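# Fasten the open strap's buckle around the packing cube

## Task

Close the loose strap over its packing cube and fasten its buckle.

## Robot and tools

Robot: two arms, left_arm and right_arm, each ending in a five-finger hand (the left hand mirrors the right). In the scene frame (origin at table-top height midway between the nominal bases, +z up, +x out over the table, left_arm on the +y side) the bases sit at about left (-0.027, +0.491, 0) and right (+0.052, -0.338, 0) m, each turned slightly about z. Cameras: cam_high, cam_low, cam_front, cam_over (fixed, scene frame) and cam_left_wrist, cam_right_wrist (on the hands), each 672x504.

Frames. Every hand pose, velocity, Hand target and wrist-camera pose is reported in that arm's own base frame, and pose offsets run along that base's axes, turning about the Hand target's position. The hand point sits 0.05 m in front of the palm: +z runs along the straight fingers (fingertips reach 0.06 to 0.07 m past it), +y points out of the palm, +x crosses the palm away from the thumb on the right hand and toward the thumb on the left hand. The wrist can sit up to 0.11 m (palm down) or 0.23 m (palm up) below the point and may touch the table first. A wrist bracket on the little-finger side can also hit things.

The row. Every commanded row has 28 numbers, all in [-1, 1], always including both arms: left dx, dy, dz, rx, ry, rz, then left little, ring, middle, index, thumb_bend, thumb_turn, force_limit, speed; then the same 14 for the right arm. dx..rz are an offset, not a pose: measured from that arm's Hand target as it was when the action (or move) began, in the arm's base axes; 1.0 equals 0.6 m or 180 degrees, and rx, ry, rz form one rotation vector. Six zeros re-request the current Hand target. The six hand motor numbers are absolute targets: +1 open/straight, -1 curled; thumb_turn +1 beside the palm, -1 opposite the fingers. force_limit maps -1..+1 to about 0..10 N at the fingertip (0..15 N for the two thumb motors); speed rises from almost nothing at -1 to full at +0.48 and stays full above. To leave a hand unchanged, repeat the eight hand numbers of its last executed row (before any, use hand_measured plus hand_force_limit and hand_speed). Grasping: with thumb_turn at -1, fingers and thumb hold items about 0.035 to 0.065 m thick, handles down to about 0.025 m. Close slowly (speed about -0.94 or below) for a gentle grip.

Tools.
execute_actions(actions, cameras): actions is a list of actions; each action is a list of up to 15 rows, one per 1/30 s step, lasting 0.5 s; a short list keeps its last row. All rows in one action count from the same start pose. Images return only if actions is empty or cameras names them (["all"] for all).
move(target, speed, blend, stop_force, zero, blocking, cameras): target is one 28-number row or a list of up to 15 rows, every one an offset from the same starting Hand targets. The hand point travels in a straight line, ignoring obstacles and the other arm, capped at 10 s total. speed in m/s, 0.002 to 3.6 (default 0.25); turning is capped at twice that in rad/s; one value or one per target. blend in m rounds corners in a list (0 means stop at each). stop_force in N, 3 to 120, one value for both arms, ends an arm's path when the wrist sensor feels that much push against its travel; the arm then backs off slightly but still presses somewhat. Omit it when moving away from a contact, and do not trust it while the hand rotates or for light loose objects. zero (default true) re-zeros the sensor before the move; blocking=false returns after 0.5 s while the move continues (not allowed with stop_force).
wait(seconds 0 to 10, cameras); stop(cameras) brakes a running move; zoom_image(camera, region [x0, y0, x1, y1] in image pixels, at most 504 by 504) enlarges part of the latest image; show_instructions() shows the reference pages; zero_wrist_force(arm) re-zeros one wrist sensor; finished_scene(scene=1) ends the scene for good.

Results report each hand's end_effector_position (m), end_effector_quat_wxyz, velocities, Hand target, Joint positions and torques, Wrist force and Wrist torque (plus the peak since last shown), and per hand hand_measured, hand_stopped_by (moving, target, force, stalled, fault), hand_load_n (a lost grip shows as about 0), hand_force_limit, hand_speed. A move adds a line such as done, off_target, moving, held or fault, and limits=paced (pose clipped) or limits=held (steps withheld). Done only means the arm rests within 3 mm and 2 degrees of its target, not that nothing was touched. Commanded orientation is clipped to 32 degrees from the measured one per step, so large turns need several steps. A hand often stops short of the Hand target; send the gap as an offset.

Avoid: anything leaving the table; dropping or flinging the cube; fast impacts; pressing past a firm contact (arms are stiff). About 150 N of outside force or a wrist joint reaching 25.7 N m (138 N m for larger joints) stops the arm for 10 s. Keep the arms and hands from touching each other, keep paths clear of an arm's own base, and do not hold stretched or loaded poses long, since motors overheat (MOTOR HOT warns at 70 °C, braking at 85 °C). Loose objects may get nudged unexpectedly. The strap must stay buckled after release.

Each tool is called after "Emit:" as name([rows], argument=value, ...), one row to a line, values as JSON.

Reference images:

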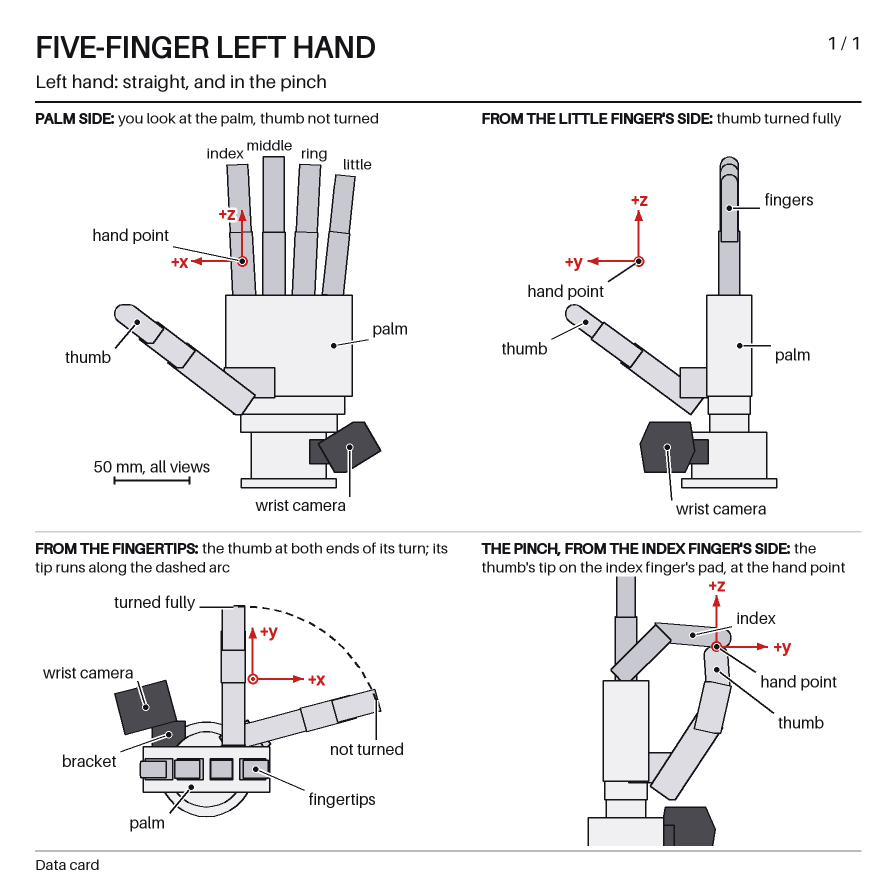

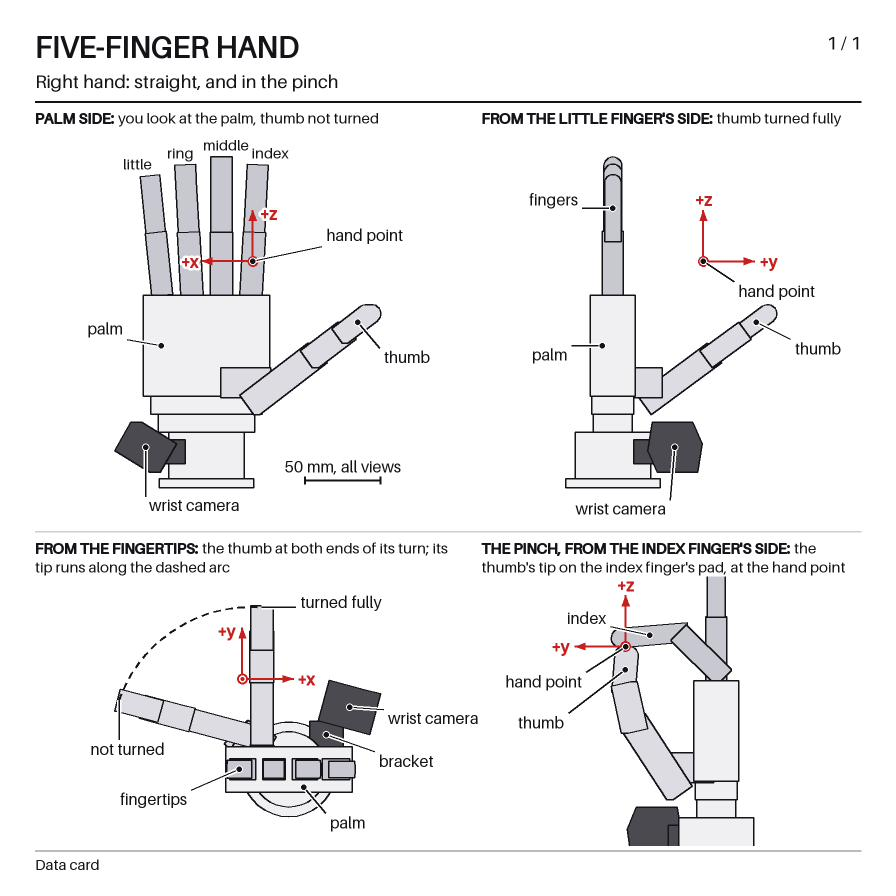

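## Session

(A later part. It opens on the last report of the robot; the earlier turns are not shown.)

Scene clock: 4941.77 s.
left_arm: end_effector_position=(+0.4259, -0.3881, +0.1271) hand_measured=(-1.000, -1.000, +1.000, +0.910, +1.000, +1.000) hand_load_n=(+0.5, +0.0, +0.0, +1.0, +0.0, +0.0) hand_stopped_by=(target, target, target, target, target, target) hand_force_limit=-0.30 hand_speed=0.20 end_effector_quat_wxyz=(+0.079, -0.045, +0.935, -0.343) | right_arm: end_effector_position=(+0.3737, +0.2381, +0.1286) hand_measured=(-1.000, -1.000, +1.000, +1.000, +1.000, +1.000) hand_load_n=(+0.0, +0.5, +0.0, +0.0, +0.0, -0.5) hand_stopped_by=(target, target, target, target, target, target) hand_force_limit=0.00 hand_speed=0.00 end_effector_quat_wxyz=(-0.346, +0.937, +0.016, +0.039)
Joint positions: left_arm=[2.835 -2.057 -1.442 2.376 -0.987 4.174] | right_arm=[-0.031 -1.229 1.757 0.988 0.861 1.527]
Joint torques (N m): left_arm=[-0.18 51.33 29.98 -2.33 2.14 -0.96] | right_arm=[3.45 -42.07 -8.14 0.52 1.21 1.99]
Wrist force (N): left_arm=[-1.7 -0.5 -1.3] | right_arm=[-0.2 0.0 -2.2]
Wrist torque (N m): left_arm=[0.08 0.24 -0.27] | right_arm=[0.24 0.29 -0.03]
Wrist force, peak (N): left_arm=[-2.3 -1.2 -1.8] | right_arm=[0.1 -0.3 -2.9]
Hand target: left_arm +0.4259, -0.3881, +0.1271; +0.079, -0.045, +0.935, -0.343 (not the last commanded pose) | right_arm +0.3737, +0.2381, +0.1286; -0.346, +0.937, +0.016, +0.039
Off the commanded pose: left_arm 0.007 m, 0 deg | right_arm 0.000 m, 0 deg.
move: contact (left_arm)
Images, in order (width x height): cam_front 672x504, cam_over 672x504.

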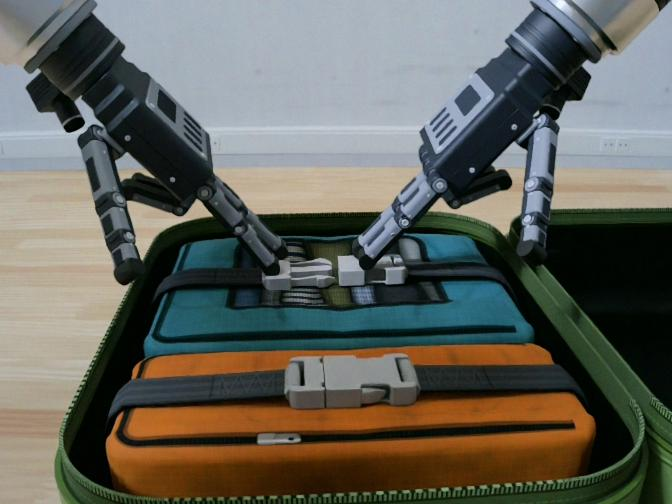

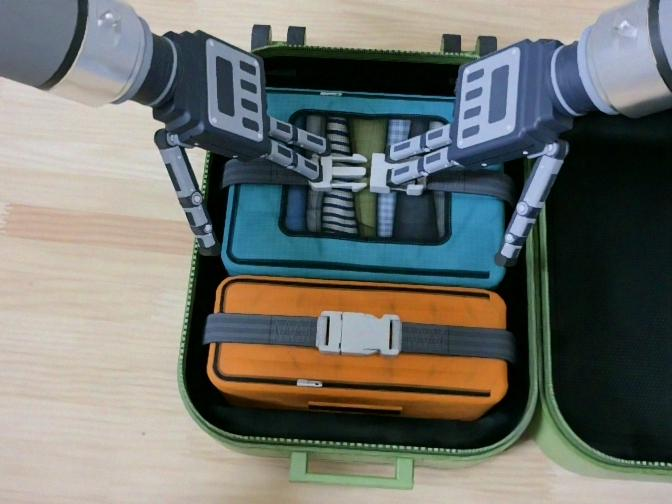

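Emit:
move(target=[0,0,0.0583,0,0,0,-1,-1,1,0.91,1,1,-0.3,0.2, 0,0,0,0,0,0,-1,-1,1,1,1,1,0.0,0.0], speed=0.06)

Emit:
move(target=[0.0105,-0.0020,0,0,0,0,-1,-1,-1,0.91,1,1,-0.3,0.2, 0,0,0,0,0,0,-1,-1,1,1,1,1,0.0,0.0], speed=0.06)

Emit:
move(target=[0,0,-0.0453,0,0,0,-1,-1,-1,0.91,1,1,-0.3,0.2, 0,0,0,0,0,0,-1,-1,1,1,1,1,0.0,0.0], speed=0.05, stop_force=3, cameras=["cam_over","cam_front"])

Emit:
zoom_image(camera="cam_over", region=[290, 130, 380, 200])

Emit:
zoom_image(camera="cam_front", region=[255, 230, 345, 300])

Scene clock: 4965.40 s.
left_arm: end_effector_position=(+0.4260, -0.3881, +0.1623) hand_measured=(-1.000, -1.000, +1.000, +0.910, +1.000, +1.000) hand_load_n=(+0.0, +0.0, +0.0, +0.0, +0.0, +0.0) hand_stopped_by=(target, target, target, target, target, target) hand_force_limit=-0.30 hand_speed=0.20 end_effector_quat_wxyz=(+0.079, -0.045, +0.935, -0.343) | right_arm: end_effector_position=(+0.3737, +0.2381, +0.1286) hand_measured=(-1.000, -1.000, +1.000, +1.000, +1.000, +1.000) hand_load_n=(+0.0, +0.0, +0.5, +0.0, +0.0, -0.5) hand_stopped_by=(target, target, target, target, target, target) hand_force_limit=0.00 hand_speed=0.00 end_effector_quat_wxyz=(-0.346, +0.937, +0.016, +0.039)
Joint positions: left_arm=[2.835 -2.031 -1.387 2.295 -0.987 4.174] | right_arm=[-0.031 -1.229 1.757 0.988 0.861 1.527]
Joint torques (N m): left_arm=[1.71 27.15 8.08 0.02 2.46 -0.27] | right_arm=[3.74 -41.34 -7.47 0.45 1.18 1.87]
Wrist force (N): left_arm=[-1.4 0.9 1.4] | right_arm=[-0.1 0.1 -2.1]
Wrist torque (N m): left_arm=[-0.13 0.28 -0.26] | right_arm=[0.25 0.26 -0.02]
Wrist force, peak (N): left_arm=[-2.1 -0.9 -1.6] | right_arm=[0.1 -0.3 -3.0]
Hand target: left_arm +0.4259, -0.3881, +0.1621; +0.079, -0.045, +0.935, -0.343 | right_arm +0.3737, +0.2381, +0.1286; -0.346, +0.937, +0.016, +0.039
Off the commanded pose: left_arm 0.000 m, 0 deg | right_arm 0.000 m, 0 deg.
move: done

Scene clock: 4966.30 s.
left_arm: end_effector_position=(+0.4323, -0.3893, +0.1621) hand_measured=(-1.000, -1.000, -1.000, +0.910, +1.000, +1.000) hand_load_n=(+0.0, +0.0, +0.0, +0.0, +0.0, +0.0) hand_stopped_by=(target, target, target, target, target, target) hand_force_limit=-0.30 hand_speed=0.20 end_effector_quat_wxyz=(+0.079, -0.045, +0.935, -0.343) | right_arm: end_effector_position=(+0.3737, +0.2381, +0.1286) hand_measured=(-1.000, -1.000, +1.000, +1.000, +1.000, +1.000) hand_load_n=(+0.0, +0.5, +0.0, +0.0, +0.0, +0.0) hand_stopped_by=(target, target, target, target, target, target) hand_force_limit=0.00 hand_speed=0.00 end_effector_quat_wxyz=(-0.346, +0.937, +0.016, +0.039)
Joint positions: left_arm=[2.836 -2.045 -1.366 2.287 -0.987 4.175] | right_arm=[-0.031 -1.229 1.757 0.988 0.861 1.527]
Joint torques (N m): left_arm=[2.87 52.74 9.82 0.24 3 0.97] | right_arm=[3.16 -41.19 -7.89 0.5 1.2 1.88]
Wrist force (N): left_arm=[-1.4 0.9 1.2] | right_arm=[0.1 0.1 -2.4]
Wrist torque (N m): left_arm=[-0.10 0.26 -0.26] | right_arm=[0.27 0.24 -0.01]
Wrist force, peak (N): left_arm=[-1.6 0.9 1.5] | right_arm=[-0.1 -0.2 -2.9]
Hand target: left_arm +0.4322, -0.3893, +0.1621; +0.079, -0.045, +0.935, -0.343 | right_arm +0.3737, +0.2381, +0.1286; -0.346, +0.937, +0.016, +0.039
Off the commanded pose: left_arm 0.000 m, 0 deg | right_arm 0.000 m, 0 deg.
move: done

Scene clock: 4967.90 s.
left_arm: end_effector_position=(+0.4322, -0.3893, +0.1349) hand_measured=(-1.000, -1.000, -1.000, +0.910, +1.000, +1.000) hand_load_n=(+0.0, +0.0, +0.5, +0.0, +0.0, +0.0) hand_stopped_by=(target, target, target, target, target, target) hand_force_limit=-0.30 hand_speed=0.20 end_effector_quat_wxyz=(+0.079, -0.045, +0.935, -0.343) | right_arm: end_effector_position=(+0.3737, +0.2381, +0.1286) hand_measured=(-1.000, -1.000, +1.000, +1.000, +1.000, +1.000) hand_load_n=(+0.0, +0.5, +0.0, +0.0, +0.0, +0.0) hand_stopped_by=(target, target, target, target, target, target) hand_force_limit=0.00 hand_speed=0.00 end_effector_quat_wxyz=(-0.346, +0.937, +0.016, +0.039)
Joint positions: left_arm=[2.836 -2.064 -1.409 2.35 -0.987 4.175] | right_arm=[-0.031 -1.229 1.757 0.988 0.861 1.527]
Joint torques (N m): left_arm=[-1.52 53.05 29.86 -0.19 1.01 -1.12] | right_arm=[4.11 -40.44 -7.81 0.46 1.09 1.83]
Wrist force (N): left_arm=[-1.5 1.0 1.0] | right_arm=[0.1 -0.2 -2.8]
Wrist torque (N m): left_arm=[-0.10 0.28 -0.26] | right_arm=[0.27 0.25 -0.01]
Wrist force, peak (N): left_arm=[-1.5 1.1 1.4] | right_arm=[0.0 -0.3 -3.0]
Hand target: left_arm +0.4322, -0.3893, +0.1349; +0.079, -0.045, +0.935, -0.343 | right_arm +0.3737, +0.2381, +0.1286; -0.346, +0.937, +0.016, +0.039
Off the commanded pose: left_arm 0.000 m, 0 deg | right_arm 0.000 m, 0 deg.
move: done
Images, in order (width x height): cam_front 672x504, cam_over 672x504.

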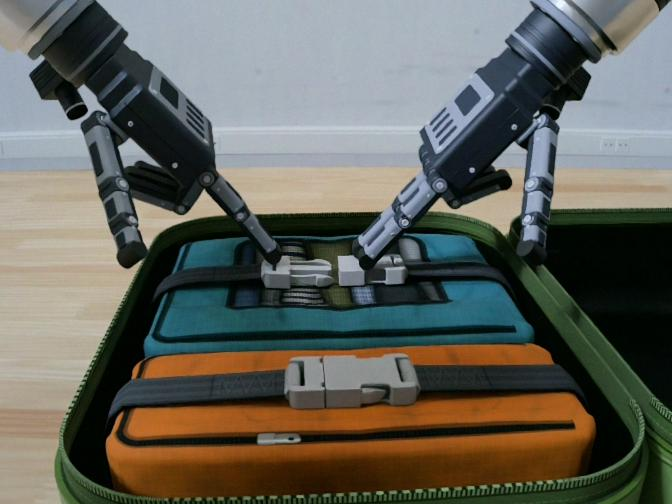

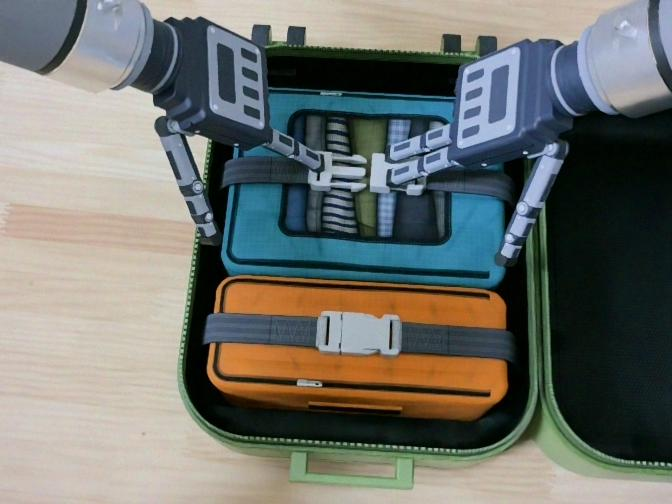

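Scaled by 5.600.

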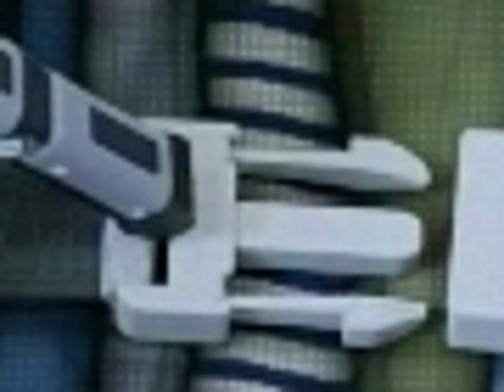

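Scaled by 5.600.

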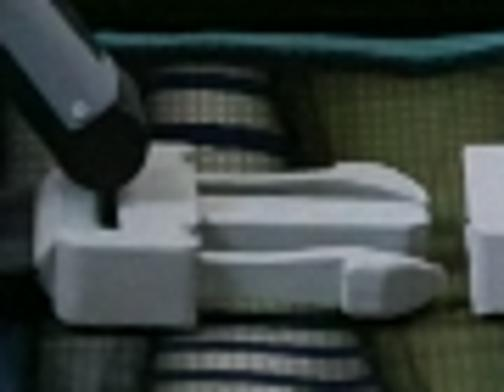

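Emit:
move(target=[-0.0013,0.0020,0,0,0,0,-1,-1,-1,0.91,1,1,-0.3,0.2, 0,0,0,0,0,0,-1,-1,1,1,1,1,0.0,0.0], speed=0.03)

Emit:
move(target=[0,0,-0.0107,0,0,0,-1,-1,-1,0.91,1,1,-0.3,0.2, 0,0,0,0,0,0,-1,-1,1,1,1,1,0.0,0.0], speed=0.01, stop_force=3, cameras=["cam_over","cam_front"])

Emit:
zoom_image(camera="cam_over", region=[290, 130, 380, 200])

Emit:
zoom_image(camera="cam_front", region=[255, 230, 345, 300])

Scene clock: 4980.83 s.
left_arm: end_effector_position=(+0.4314, -0.3881, +0.1349) hand_measured=(-1.000, -1.000, -1.000, +0.910, +1.000, +1.000) hand_load_n=(+0.0, +0.0, +0.0, +0.0, +0.0, +0.0) hand_stopped_by=(target, target, target, target, target, target) hand_force_limit=-0.30 hand_speed=0.20 end_effector_quat_wxyz=(+0.079, -0.045, +0.935, -0.343) | right_arm: end_effector_position=(+0.3737, +0.2381, +0.1286) hand_measured=(-1.000, -1.000, +1.000, +1.000, +1.000, +1.000) hand_load_n=(+0.0, +0.0, +0.5, +0.0, +0.0, -0.5) hand_stopped_by=(target, target, target, target, target, target) hand_force_limit=0.00 hand_speed=0.00 end_effector_quat_wxyz=(-0.346, +0.937, +0.016, +0.039)
Joint positions: left_arm=[2.838 -2.062 -1.414 2.35 -0.986 4.177] | right_arm=[-0.031 -1.229 1.757 0.988 0.861 1.527]
Joint torques (N m): left_arm=[4.15 47.4 14.68 -0.1 3.27 1.42] | right_arm=[3.42 -40.83 -8.15 0.48 1.06 1.82]
Wrist force (N): left_arm=[-1.6 0.9 1.2] | right_arm=[-0.1 0.0 -2.2]
Wrist torque (N m): left_arm=[-0.12 0.30 -0.26] | right_arm=[0.24 0.26 -0.02]
Wrist force, peak (N): left_arm=[-1.5 1.0 1.3] | right_arm=[-0.1 -0.3 -3.0]
Hand target: left_arm +0.4314, -0.3881, +0.1349; +0.079, -0.045, +0.935, -0.343 | right_arm +0.3737, +0.2381, +0.1286; -0.346, +0.937, +0.016, +0.039
Off the commanded pose: left_arm 0.000 m, 0 deg | right_arm 0.000 m, 0 deg.
move: done

Scene clock: 4982.73 s.
left_arm: end_effector_position=(+0.4314, -0.3881, +0.1285) hand_measured=(-1.000, -1.000, -1.000, +0.910, +1.000, +1.000) hand_load_n=(+0.0, +0.0, +0.0, +0.5, -0.5, +0.0) hand_stopped_by=(target, target, target, target, target, target) hand_force_limit=-0.30 hand_speed=0.20 end_effector_quat_wxyz=(+0.079, -0.045, +0.935, -0.343) | right_arm: end_effector_position=(+0.3737, +0.2381, +0.1286) hand_measured=(-1.000, -1.000, +1.000, +1.000, +1.000, +1.000) hand_load_n=(+0.0, +0.0, +0.0, +0.0, +0.0, -0.5) hand_stopped_by=(target, target, target, target, target, target) hand_force_limit=0.00 hand_speed=0.00 end_effector_quat_wxyz=(-0.346, +0.937, +0.016, +0.039)
Joint positions: left_arm=[2.838 -2.067 -1.424 2.365 -0.986 4.177] | right_arm=[-0.031 -1.229 1.757 0.988 0.861 1.527]
Joint torques (N m): left_arm=[-1.34 51.52 30.34 -2.88 1.17 -1.48] | right_arm=[3.36 -41.26 -8.28 0.54 1.17 1.79]
Wrist force (N): left_arm=[-1.5 0.2 -0.1] | right_arm=[0.0 0.3 -2.3]
Wrist torque (N m): left_arm=[-0.01 0.31 -0.26] | right_arm=[0.30 0.25 -0.01]
Wrist force, peak (N): left_arm=[-1.6 1.1 1.1] | right_arm=[0.1 -0.3 -3.0]
Hand target: left_arm +0.4314, -0.3881, +0.1285; +0.079, -0.045, +0.935, -0.343 | right_arm +0.3737, +0.2381, +0.1286; -0.346, +0.937, +0.016, +0.039
Off the commanded pose: left_arm 0.000 m, 0 deg | right_arm 0.000 m, 0 deg.
move: done
Images, in order (width x height): cam_front 672x504, cam_over 672x504.

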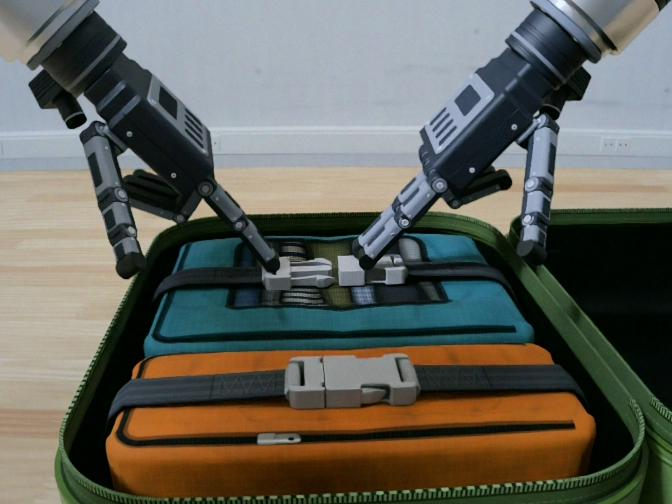

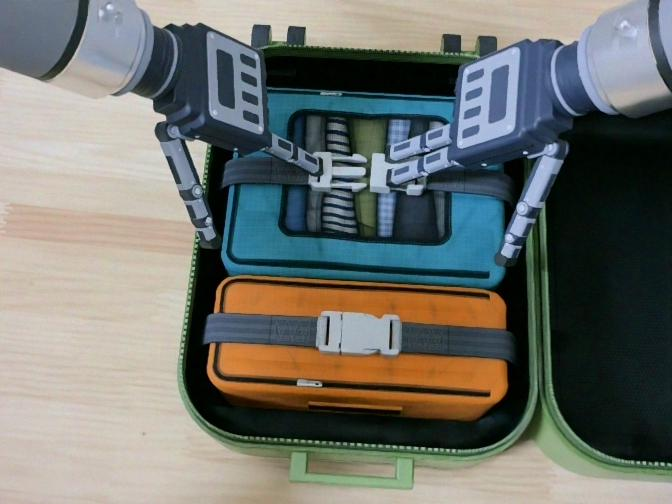

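Scaled by 5.600.

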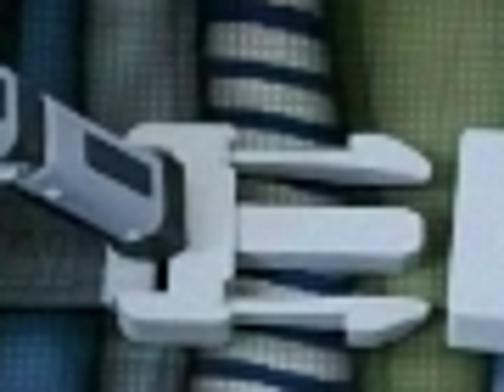

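Scaled by 5.600.

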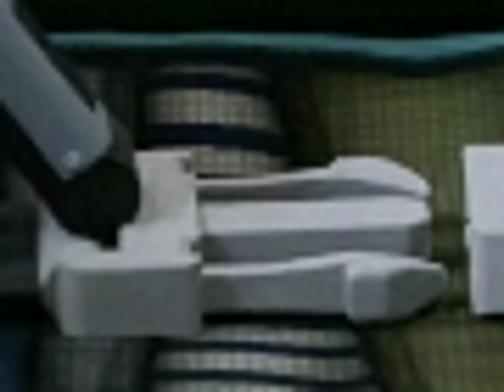

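Emit:
move(target=[0,0,0,0,0,0,-1,-1,-1,0.91,1,1,-0.3,0.2, 0,0,-0.0033,0,0,0,-1,-1,1,1,1,1,0.0,0.0], speed=0.01, cameras=["cam_over","cam_front"])

Emit:
zoom_image(camera="cam_over", region=[340, 135, 430, 205])

Emit:
zoom_image(camera="cam_front", region=[305, 240, 385, 300])

Scene clock: 5044.53 s.
left_arm: end_effector_position=(+0.4314, -0.3881, +0.1285) hand_measured=(-1.000, -1.000, -1.000, +0.910, +1.000, +1.000) hand_load_n=(+0.0, +0.0, +0.0, +1.0, +0.0, +0.0) hand_stopped_by=(target, target, target, target, target, target) hand_force_limit=-0.30 hand_speed=0.20 end_effector_quat_wxyz=(+0.079, -0.045, +0.935, -0.343) | right_arm: end_effector_position=(+0.3737, +0.2381, +0.1266) hand_measured=(-1.000, -1.000, +1.000, +1.000, +1.000, +1.000) hand_load_n=(+0.0, +0.0, +1.0, +0.0, +0.0, +0.0) hand_stopped_by=(target, target, target, target, target, target) hand_force_limit=0.00 hand_speed=0.00 end_effector_quat_wxyz=(-0.346, +0.937, +0.016, +0.039)
Joint positions: left_arm=[2.838 -2.067 -1.424 2.365 -0.986 4.177] | right_arm=[-0.031 -1.226 1.76 0.983 0.861 1.527]
Joint torques (N m): left_arm=[-0.59 51.78 29.39 -2.98 -1.99 -1.6] | right_arm=[3.77 -21.35 -8.84 1 1.17 1.58]
Wrist force (N): left_arm=[-1.5 -0.2 -0.4] | right_arm=[0.9 -3.6 -6.0]
Wrist torque (N m): left_arm=[-0.03 0.30 -0.25] | right_arm=[0.55 0.35 -0.01]
Wrist force, peak (N): left_arm=[-1.8 0.1 -0.4] | right_arm=[0.9 -3.6 -6.0]
Hand target: left_arm +0.4314, -0.3881, +0.1285; +0.079, -0.045, +0.935, -0.343 | right_arm +0.3737, +0.2381, +0.1266; -0.346, +0.937, +0.016, +0.039
Off the commanded pose: left_arm 0.000 m, 0 deg | right_arm 0.000 m, 0 deg.
move: done
Images, in order (width x height): cam_front 672x504, cam_over 672x504.

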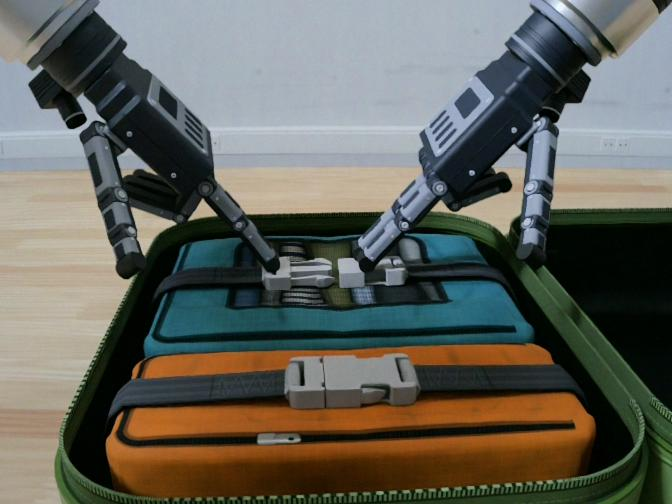

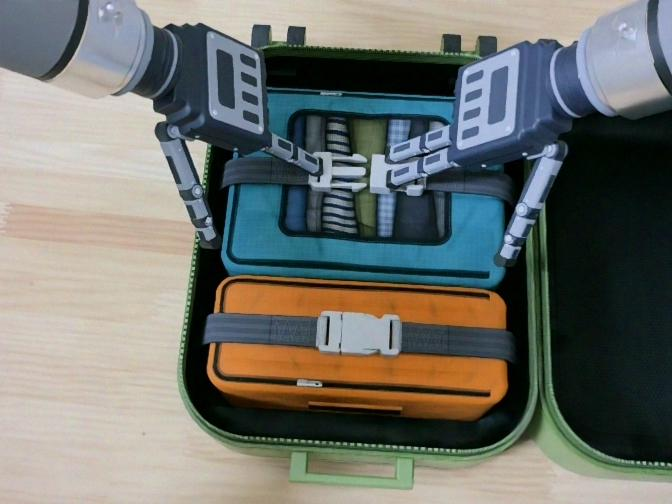

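Scaled by 5.600.

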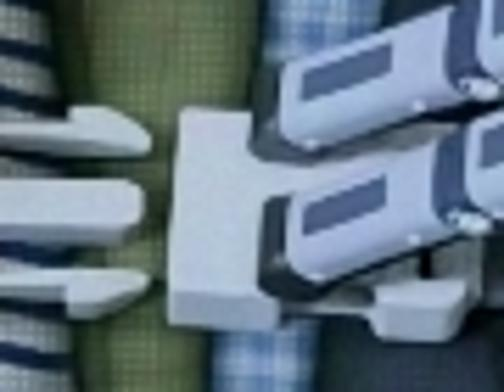

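Scaled by 6.300.

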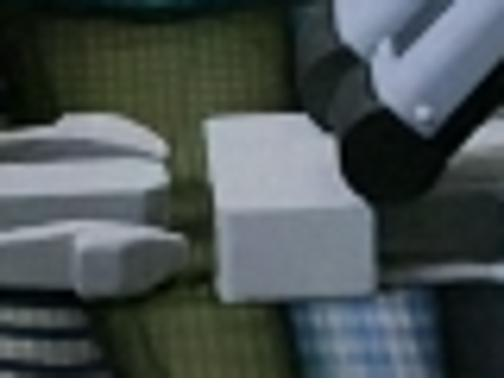

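Emit:
move(target=[0,0,-0.0047,0,0,0,-1,-1,-1,0.91,1,1,-0.3,0.2, 0,0,0,0,0,0,-1,-1,1,1,1,1,0.0,0.0], speed=0.01, cameras=["cam_over","cam_front"])

Emit:
zoom_image(camera="cam_over", region=[330, 135, 410, 205])

Emit:
zoom_image(camera="cam_front", region=[305, 240, 385, 300])

Emit:
zoom_image(camera="cam_front", region=[245, 235, 325, 305])

Scene clock: 5065.13 s.
left_arm: end_effector_position=(+0.4315, -0.3881, +0.1256) hand_measured=(-1.000, -1.000, -1.000, +0.910, +1.000, +1.000) hand_load_n=(+0.0, +0.0, +0.5, +2.5, +0.0, +0.0) hand_stopped_by=(target, target, target, target, target, target) hand_force_limit=-0.30 hand_speed=0.20 end_effector_quat_wxyz=(+0.079, -0.045, +0.935, -0.343) | right_arm: end_effector_position=(+0.3737, +0.2381, +0.1266) hand_measured=(-1.000, -1.000, +1.000, +1.000, +1.000, +1.000) hand_load_n=(+0.0, +0.0, +1.0, +0.0, +0.0, +0.0) hand_stopped_by=(target, target, target, target, target, target) hand_force_limit=0.00 hand_speed=0.00 end_effector_quat_wxyz=(-0.346, +0.937, +0.016, +0.039)
Joint positions: left_arm=[2.838 -2.069 -1.428 2.371 -0.986 4.177] | right_arm=[-0.031 -1.227 1.76 0.983 0.861 1.527]
Joint torques (N m): left_arm=[-1.48 27.91 10.88 -1.05 -1.86 -1.48] | right_arm=[4.21 -40.55 -22.13 3.72 1.04 1.73]
Wrist force (N): left_arm=[-2.0 -1.9 -3.7] | right_arm=[0.8 -3.4 -5.5]
Wrist torque (N m): left_arm=[0.23 0.32 -0.29] | right_arm=[0.55 0.35 -0.01]
Wrist force, peak (N): left_arm=[-1.9 -2.1 -3.8] | right_arm=[0.8 -3.7 -6.1]
Hand target: left_arm +0.4314, -0.3881, +0.1257; +0.079, -0.045, +0.935, -0.343 | right_arm +0.3737, +0.2381, +0.1266; -0.346, +0.937, +0.016, +0.039
Off the commanded pose: left_arm 0.000 m, 0 deg | right_arm 0.000 m, 0 deg.
move: done
Images, in order (width x height): cam_front 672x504, cam_over 672x504.

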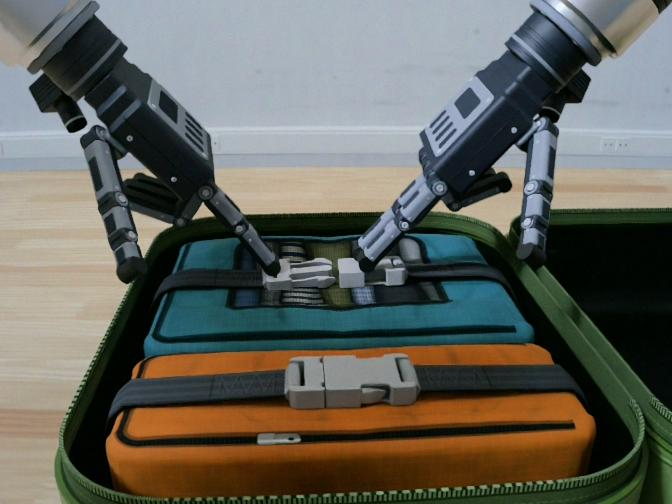

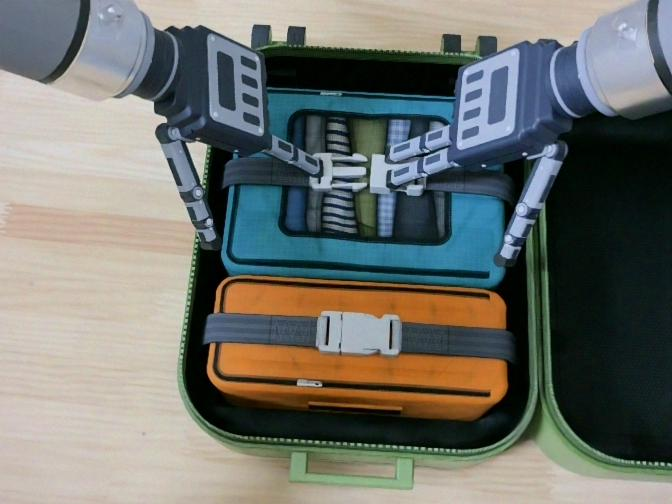

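Scaled by 6.300.

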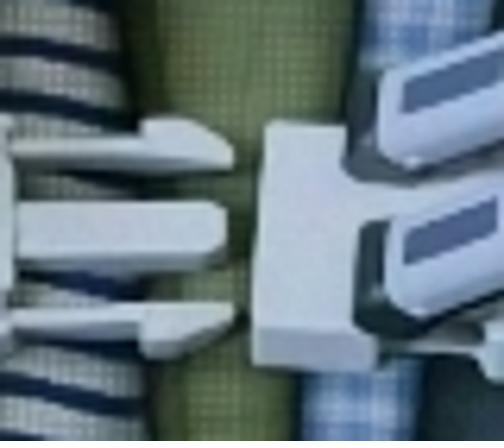

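Scaled by 6.300.

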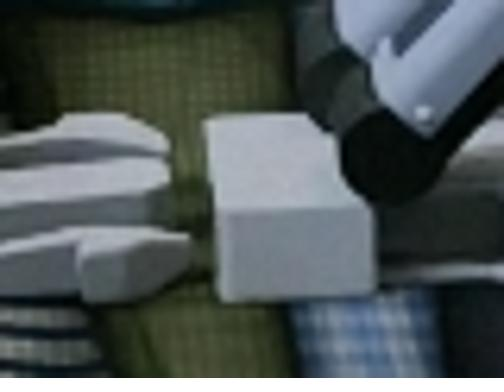

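Scaled by 6.300.

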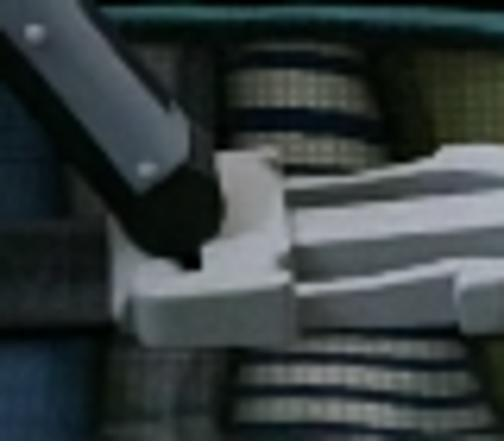

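Emit:
move([
  [0,0,0,0,0,0,-1,-1,-1,0.91,1,1,-0.3,0.2, 0,0,0.0083,0,0,0,-1,-1,1,1,1,1,0.0,0.0],
  [0,0,0,0,0,0,-1,-1,-1,0.91,1,1,-0.3,0.2, -0.0008,0.0133,0.0083,0,0,0,-1,-1,1,1,1,1,0.0,0.0],
], speed=0.03)

Emit:
move(target=[0,0,0,0,0,0,-1,-1,-1,0.91,1,1,-0.3,0.2, 0,0,-0.015,0,0,0,-1,-1,1,1,1,1,0.0,0.0], speed=0.01, stop_force=8, cameras=["cam_over","cam_front"])

Emit:
zoom_image(camera="cam_over", region=[330, 135, 410, 205])

Emit:
zoom_image(camera="cam_front", region=[305, 240, 385, 300])

Scene clock: 5079.97 s.
left_arm: end_effector_position=(+0.4314, -0.3881, +0.1257) hand_measured=(-1.000, -1.000, -1.000, +0.910, +1.000, +1.000) hand_load_n=(+0.0, +0.0, +0.0, +2.5, +0.0, -0.5) hand_stopped_by=(target, target, target, target, target, target) hand_force_limit=-0.30 hand_speed=0.20 end_effector_quat_wxyz=(+0.079, -0.045, +0.935, -0.343) | right_arm: end_effector_position=(+0.3734, +0.2461, +0.1316) hand_measured=(-1.000, -1.000, +1.000, +1.000, +1.000, +1.000) hand_load_n=(+0.0, +0.0, +0.0, +0.0, +0.0, +0.0) hand_stopped_by=(target, target, target, target, target, target) hand_force_limit=0.00 hand_speed=0.00 end_effector_quat_wxyz=(-0.346, +0.937, +0.016, +0.039) end_effector_velocity=(+0.000, -0.001, +0.000) end_effector_angular_velocity=(+0.000, +0.001, +0.002)
Joint positions: left_arm=[2.838 -2.069 -1.428 2.371 -0.986 4.177] | right_arm=[-0.01 -1.23 1.745 0.983 0.863 1.554]
Joint velocities: left_arm=[within noise] | right_arm=[-0.003 0 0.001 0.004 -0.001 -0.006]
Joint torques (N m): left_arm=[-1.4 47.64 28.93 -3.03 -1.77 -1.63] | right_arm=[-6.2 -24.64 -7.83 4.31 0.58 -1.97]
Wrist force (N): left_arm=[-2.0 -1.9 -3.6] | right_arm=[-1.0 1.5 -0.7]
Wrist torque (N m): left_arm=[0.24 0.32 -0.29] | right_arm=[0.11 0.21 -0.01]
Wrist force, peak (N): left_arm=[-2.1 -2.0 -4.0] | right_arm=[0.8 -3.7 -6.0]
Hand target: left_arm +0.4314, -0.3881, +0.1257; +0.079, -0.045, +0.935, -0.343 | right_arm +0.3732, +0.2461, +0.1316; -0.346, +0.937, +0.016, +0.039
Off the commanded pose: left_arm 0.000 m, 0 deg | right_arm 0.000 m, 0 deg.
move: done

Scene clock: 5081.60 s.
left_arm: end_effector_position=(+0.4314, -0.3881, +0.1257) hand_measured=(-1.000, -1.000, -1.000, +0.910, +1.000, +1.000) hand_load_n=(+0.0, +0.0, +0.0, +2.5, +0.0, -0.5) hand_stopped_by=(target, target, target, target, target, target) hand_force_limit=-0.30 hand_speed=0.20 end_effector_quat_wxyz=(+0.079, -0.045, +0.935, -0.343) | right_arm: end_effector_position=(+0.3732, +0.2461, +0.1254) hand_measured=(-1.000, -1.000, +1.000, +1.000, +1.000, +1.000) hand_load_n=(+0.0, +0.0, +1.0, +0.0, +0.0, +0.0) hand_stopped_by=(target, target, target, target, target, target) hand_force_limit=0.00 hand_speed=0.00 end_effector_quat_wxyz=(-0.346, +0.937, +0.016, +0.039)
Joint positions: left_arm=[2.838 -2.069 -1.428 2.371 -0.986 4.177] | right_arm=[-0.01 -1.223 1.753 0.968 0.863 1.554]
Joint torques (N m): left_arm=[-0.95 47.97 28.68 -2.94 -1.59 -1.54] | right_arm=[-5.65 -40.55 -22.42 3.3 0.44 -1.97]
Wrist force (N): left_arm=[-1.8 -1.9 -3.8] | right_arm=[-0.1 -5.4 -4.7]
Wrist torque (N m): left_arm=[0.25 0.29 -0.28] | right_arm=[0.52 0.26 -0.04]
Wrist force, peak (N): left_arm=[-1.9 -2.2 -3.9] | right_arm=[-0.1 -6.1 -5.6]
Hand target: left_arm +0.4314, -0.3881, +0.1257; +0.079, -0.045, +0.935, -0.343 | right_arm +0.3732, +0.2461, +0.1254; -0.346, +0.937, +0.016, +0.039 (not the last commanded pose)
Off the commanded pose: left_arm 0.000 m, 0 deg | right_arm 0.003 m, 0 deg.
move: contact (right_arm)
Images, in order (width x height): cam_front 672x504, cam_over 672x504.

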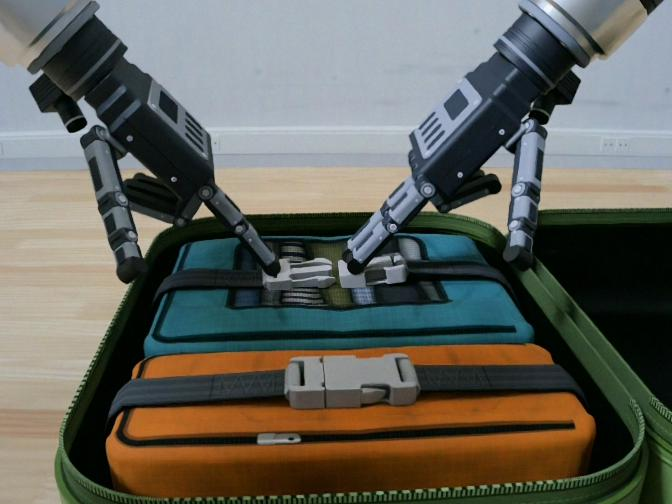

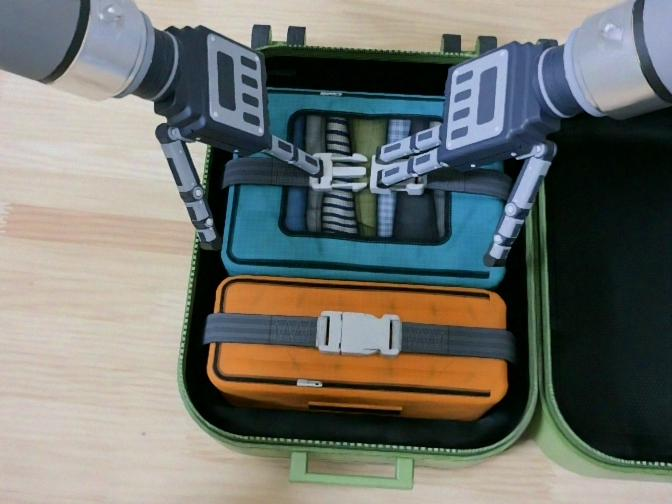

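Scaled by 6.300.

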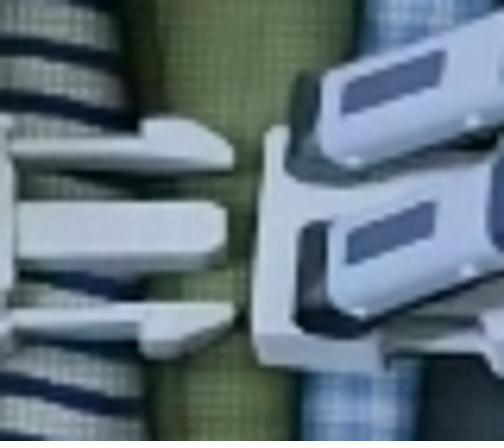

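Scaled by 6.300.

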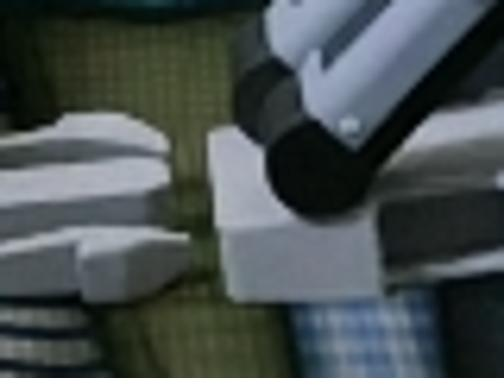

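Emit:
execute_actions(actions=[])

Scene clock: 5128.57 s.
left_arm: end_effector_position=(+0.4314, -0.3881, +0.1257) hand_measured=(-1.000, -1.000, -1.000, +0.910, +1.000, +1.000) hand_load_n=(+0.0, +0.0, +0.0, +2.5, +0.0, +0.0) hand_stopped_by=(target, target, target, target, target, target) hand_force_limit=-0.30 hand_speed=0.20 end_effector_quat_wxyz=(+0.079, -0.045, +0.935, -0.343) | right_arm: end_effector_position=(+0.3732, +0.2461, +0.1254) hand_measured=(-1.000, -1.000, +1.000, +1.000, +1.000, +1.000) hand_load_n=(+0.0, +0.0, +1.0, +0.5, +0.0, +0.0) hand_stopped_by=(target, target, target, target, target, target) hand_force_limit=0.00 hand_speed=0.00 end_effector_quat_wxyz=(-0.346, +0.937, +0.016, +0.039)
Joint positions: left_arm=[2.838 -2.069 -1.428 2.371 -0.986 4.177] | right_arm=[-0.01 -1.223 1.753 0.968 0.863 1.554]
Joint velocities: within noise
Joint torques (N m): left_arm=[0.19 47.54 29.21 -2.83 -1.47 -1.35] | right_arm=[-2.46 -40.44 -22.64 3.09 2.95 -1.46]
Wrist force (N): left_arm=[-1.9 -2.1 -3.8] | right_arm=[-0.1 -5.6 -4.9]
Wrist torque (N m): left_arm=[0.22 0.31 -0.28] | right_arm=[0.50 0.26 -0.05]
Wrist force, peak (N): left_arm=[-2.0 -2.3 -3.8] | right_arm=[-0.1 -5.6 -4.9]
Hand target: left_arm +0.4314, -0.3881, +0.1257; +0.079, -0.045, +0.935, -0.343 | right_arm +0.3732, +0.2461, +0.1254; -0.346, +0.937, +0.016, +0.039 (not the last commanded pose)
Off the commanded pose: left_arm 0.000 m, 0 deg | right_arm 0.003 m, 0 deg.
camera_calibration:
cam_left_wrist: T_world_to_cam=[[-0.216326, -0.777988, 0.589863, -0.281089], [-0.905775, 0.385414, 0.17615, 0.511567], [-0.364384, -0.496177, -0.788057, 0.182653], [0, 0, 0, 1]] pos_world=[0.469113, -0.32522, 0.219633]
cam_right_wrist: T_world_to_cam=[[0.310564, -0.745039, -0.59031, 0.138065], [-0.841627, -0.504184, 0.193555, 0.410633], [-0.441831, 0.43671, -0.783626, 0.275728], [0, 0, 0, 1]] pos_world=[0.424547, 0.189485, 0.218089]

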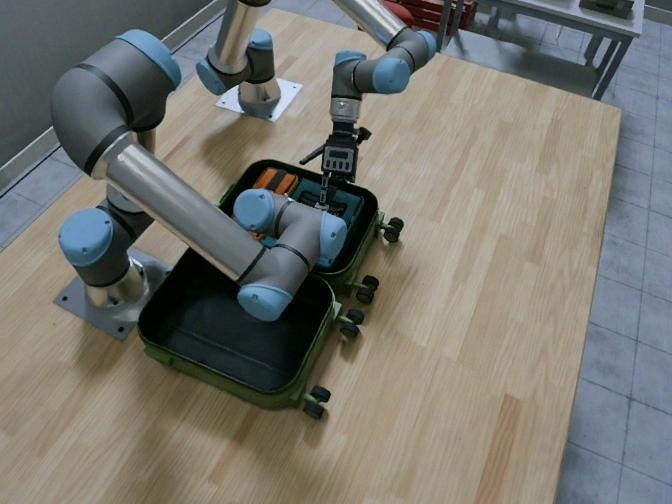

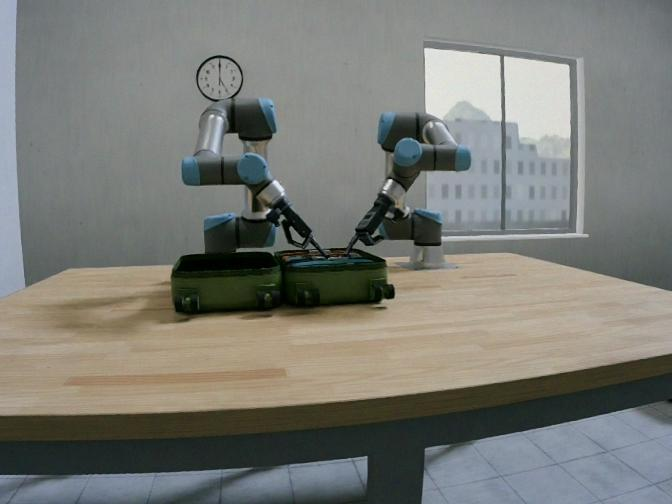

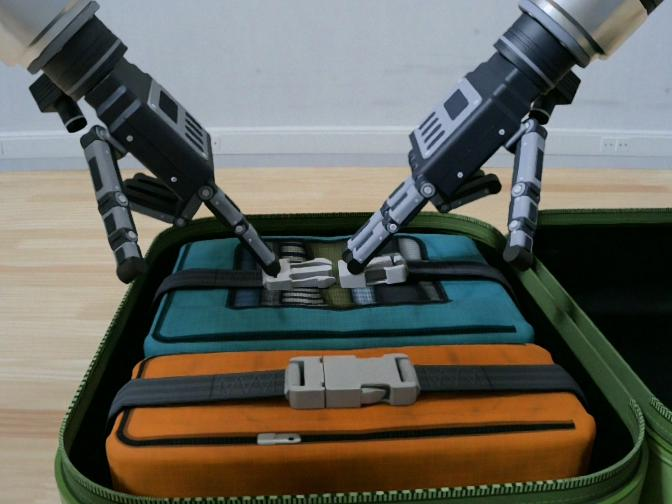

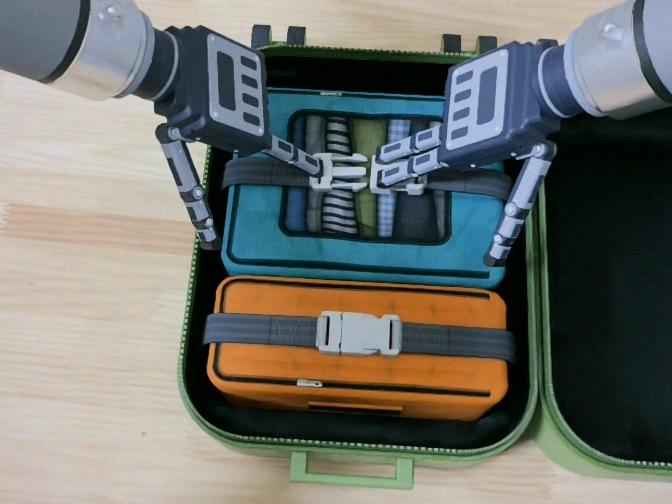

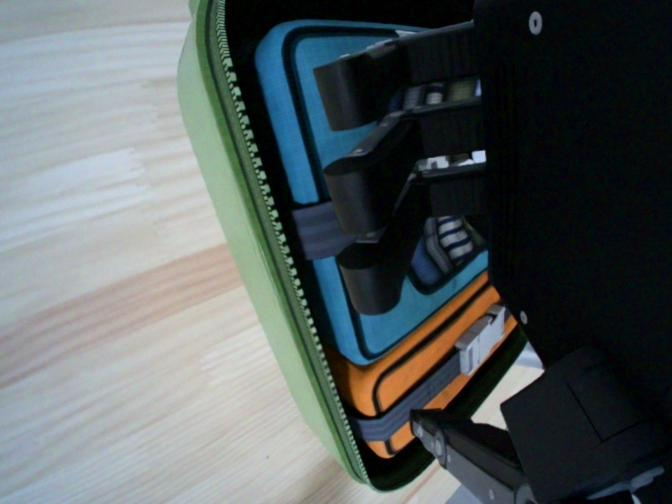

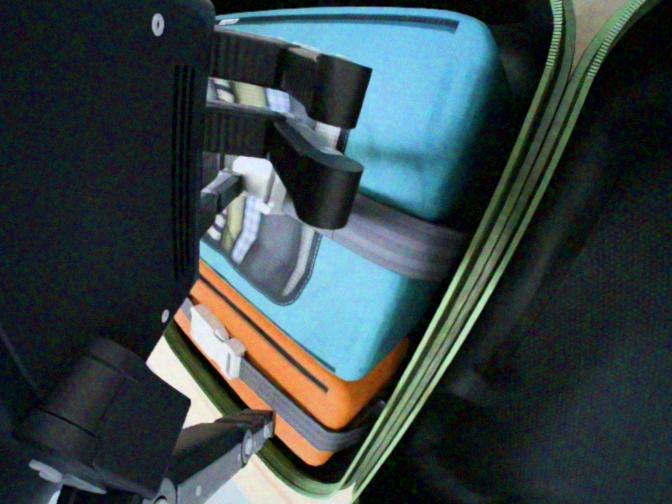

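Emit:
zoom_image(camera="cam_front", region=[305, 240, 385, 300])

Emit:
zoom_image(camera="cam_over", region=[330, 135, 410, 205])

Scaled by 6.300.

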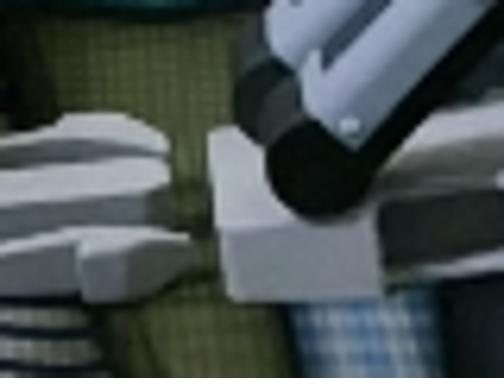

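Scaled by 6.300.

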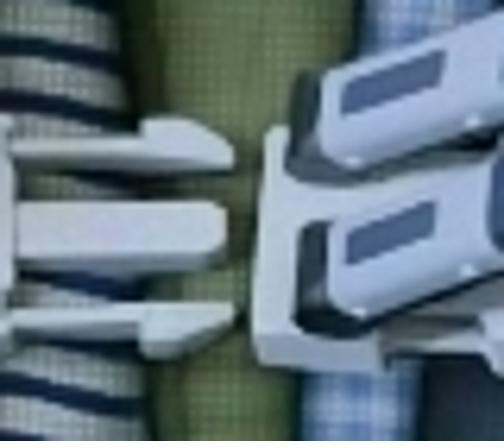

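Emit:
zoom_image(camera="cam_front", region=[312, 262, 352, 292])

Emit:
zoom_image(camera="cam_front", region=[270, 340, 430, 420])

Scaled by 12.600.

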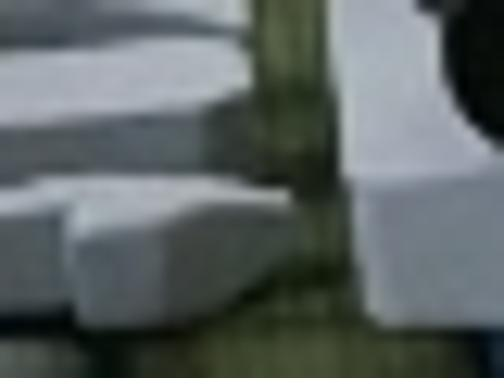

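Scaled by 3.150.

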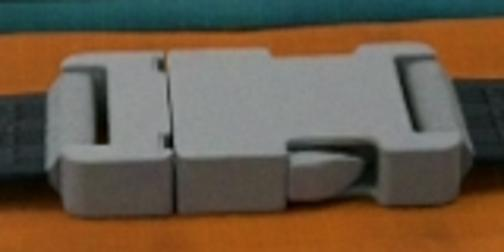

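Emit:
zoom_image(camera="cam_front", region=[336, 262, 376, 292])

Emit:
zoom_image(camera="cam_front", region=[250, 240, 430, 300])

Scaled by 12.600.

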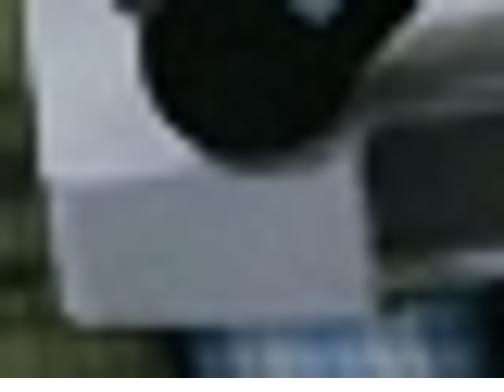

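Scaled by 2.800.

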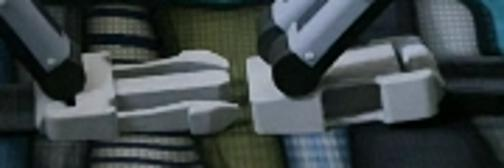

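Emit:
zoom_image(camera="cam_front", region=[340, 375, 400, 415])

Emit:
zoom_image(camera="cam_over", region=[310, 300, 410, 360])

Scaled by 8.400.

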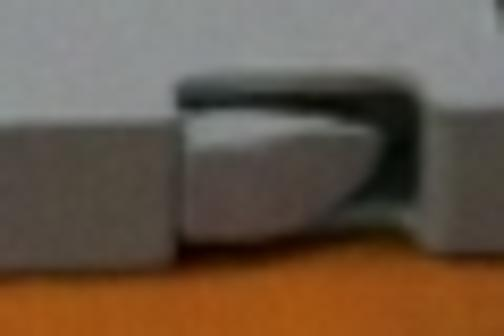

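Scaled by 5.040.

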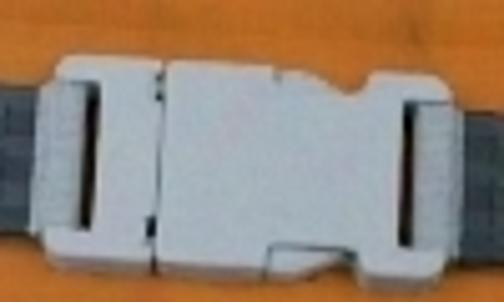

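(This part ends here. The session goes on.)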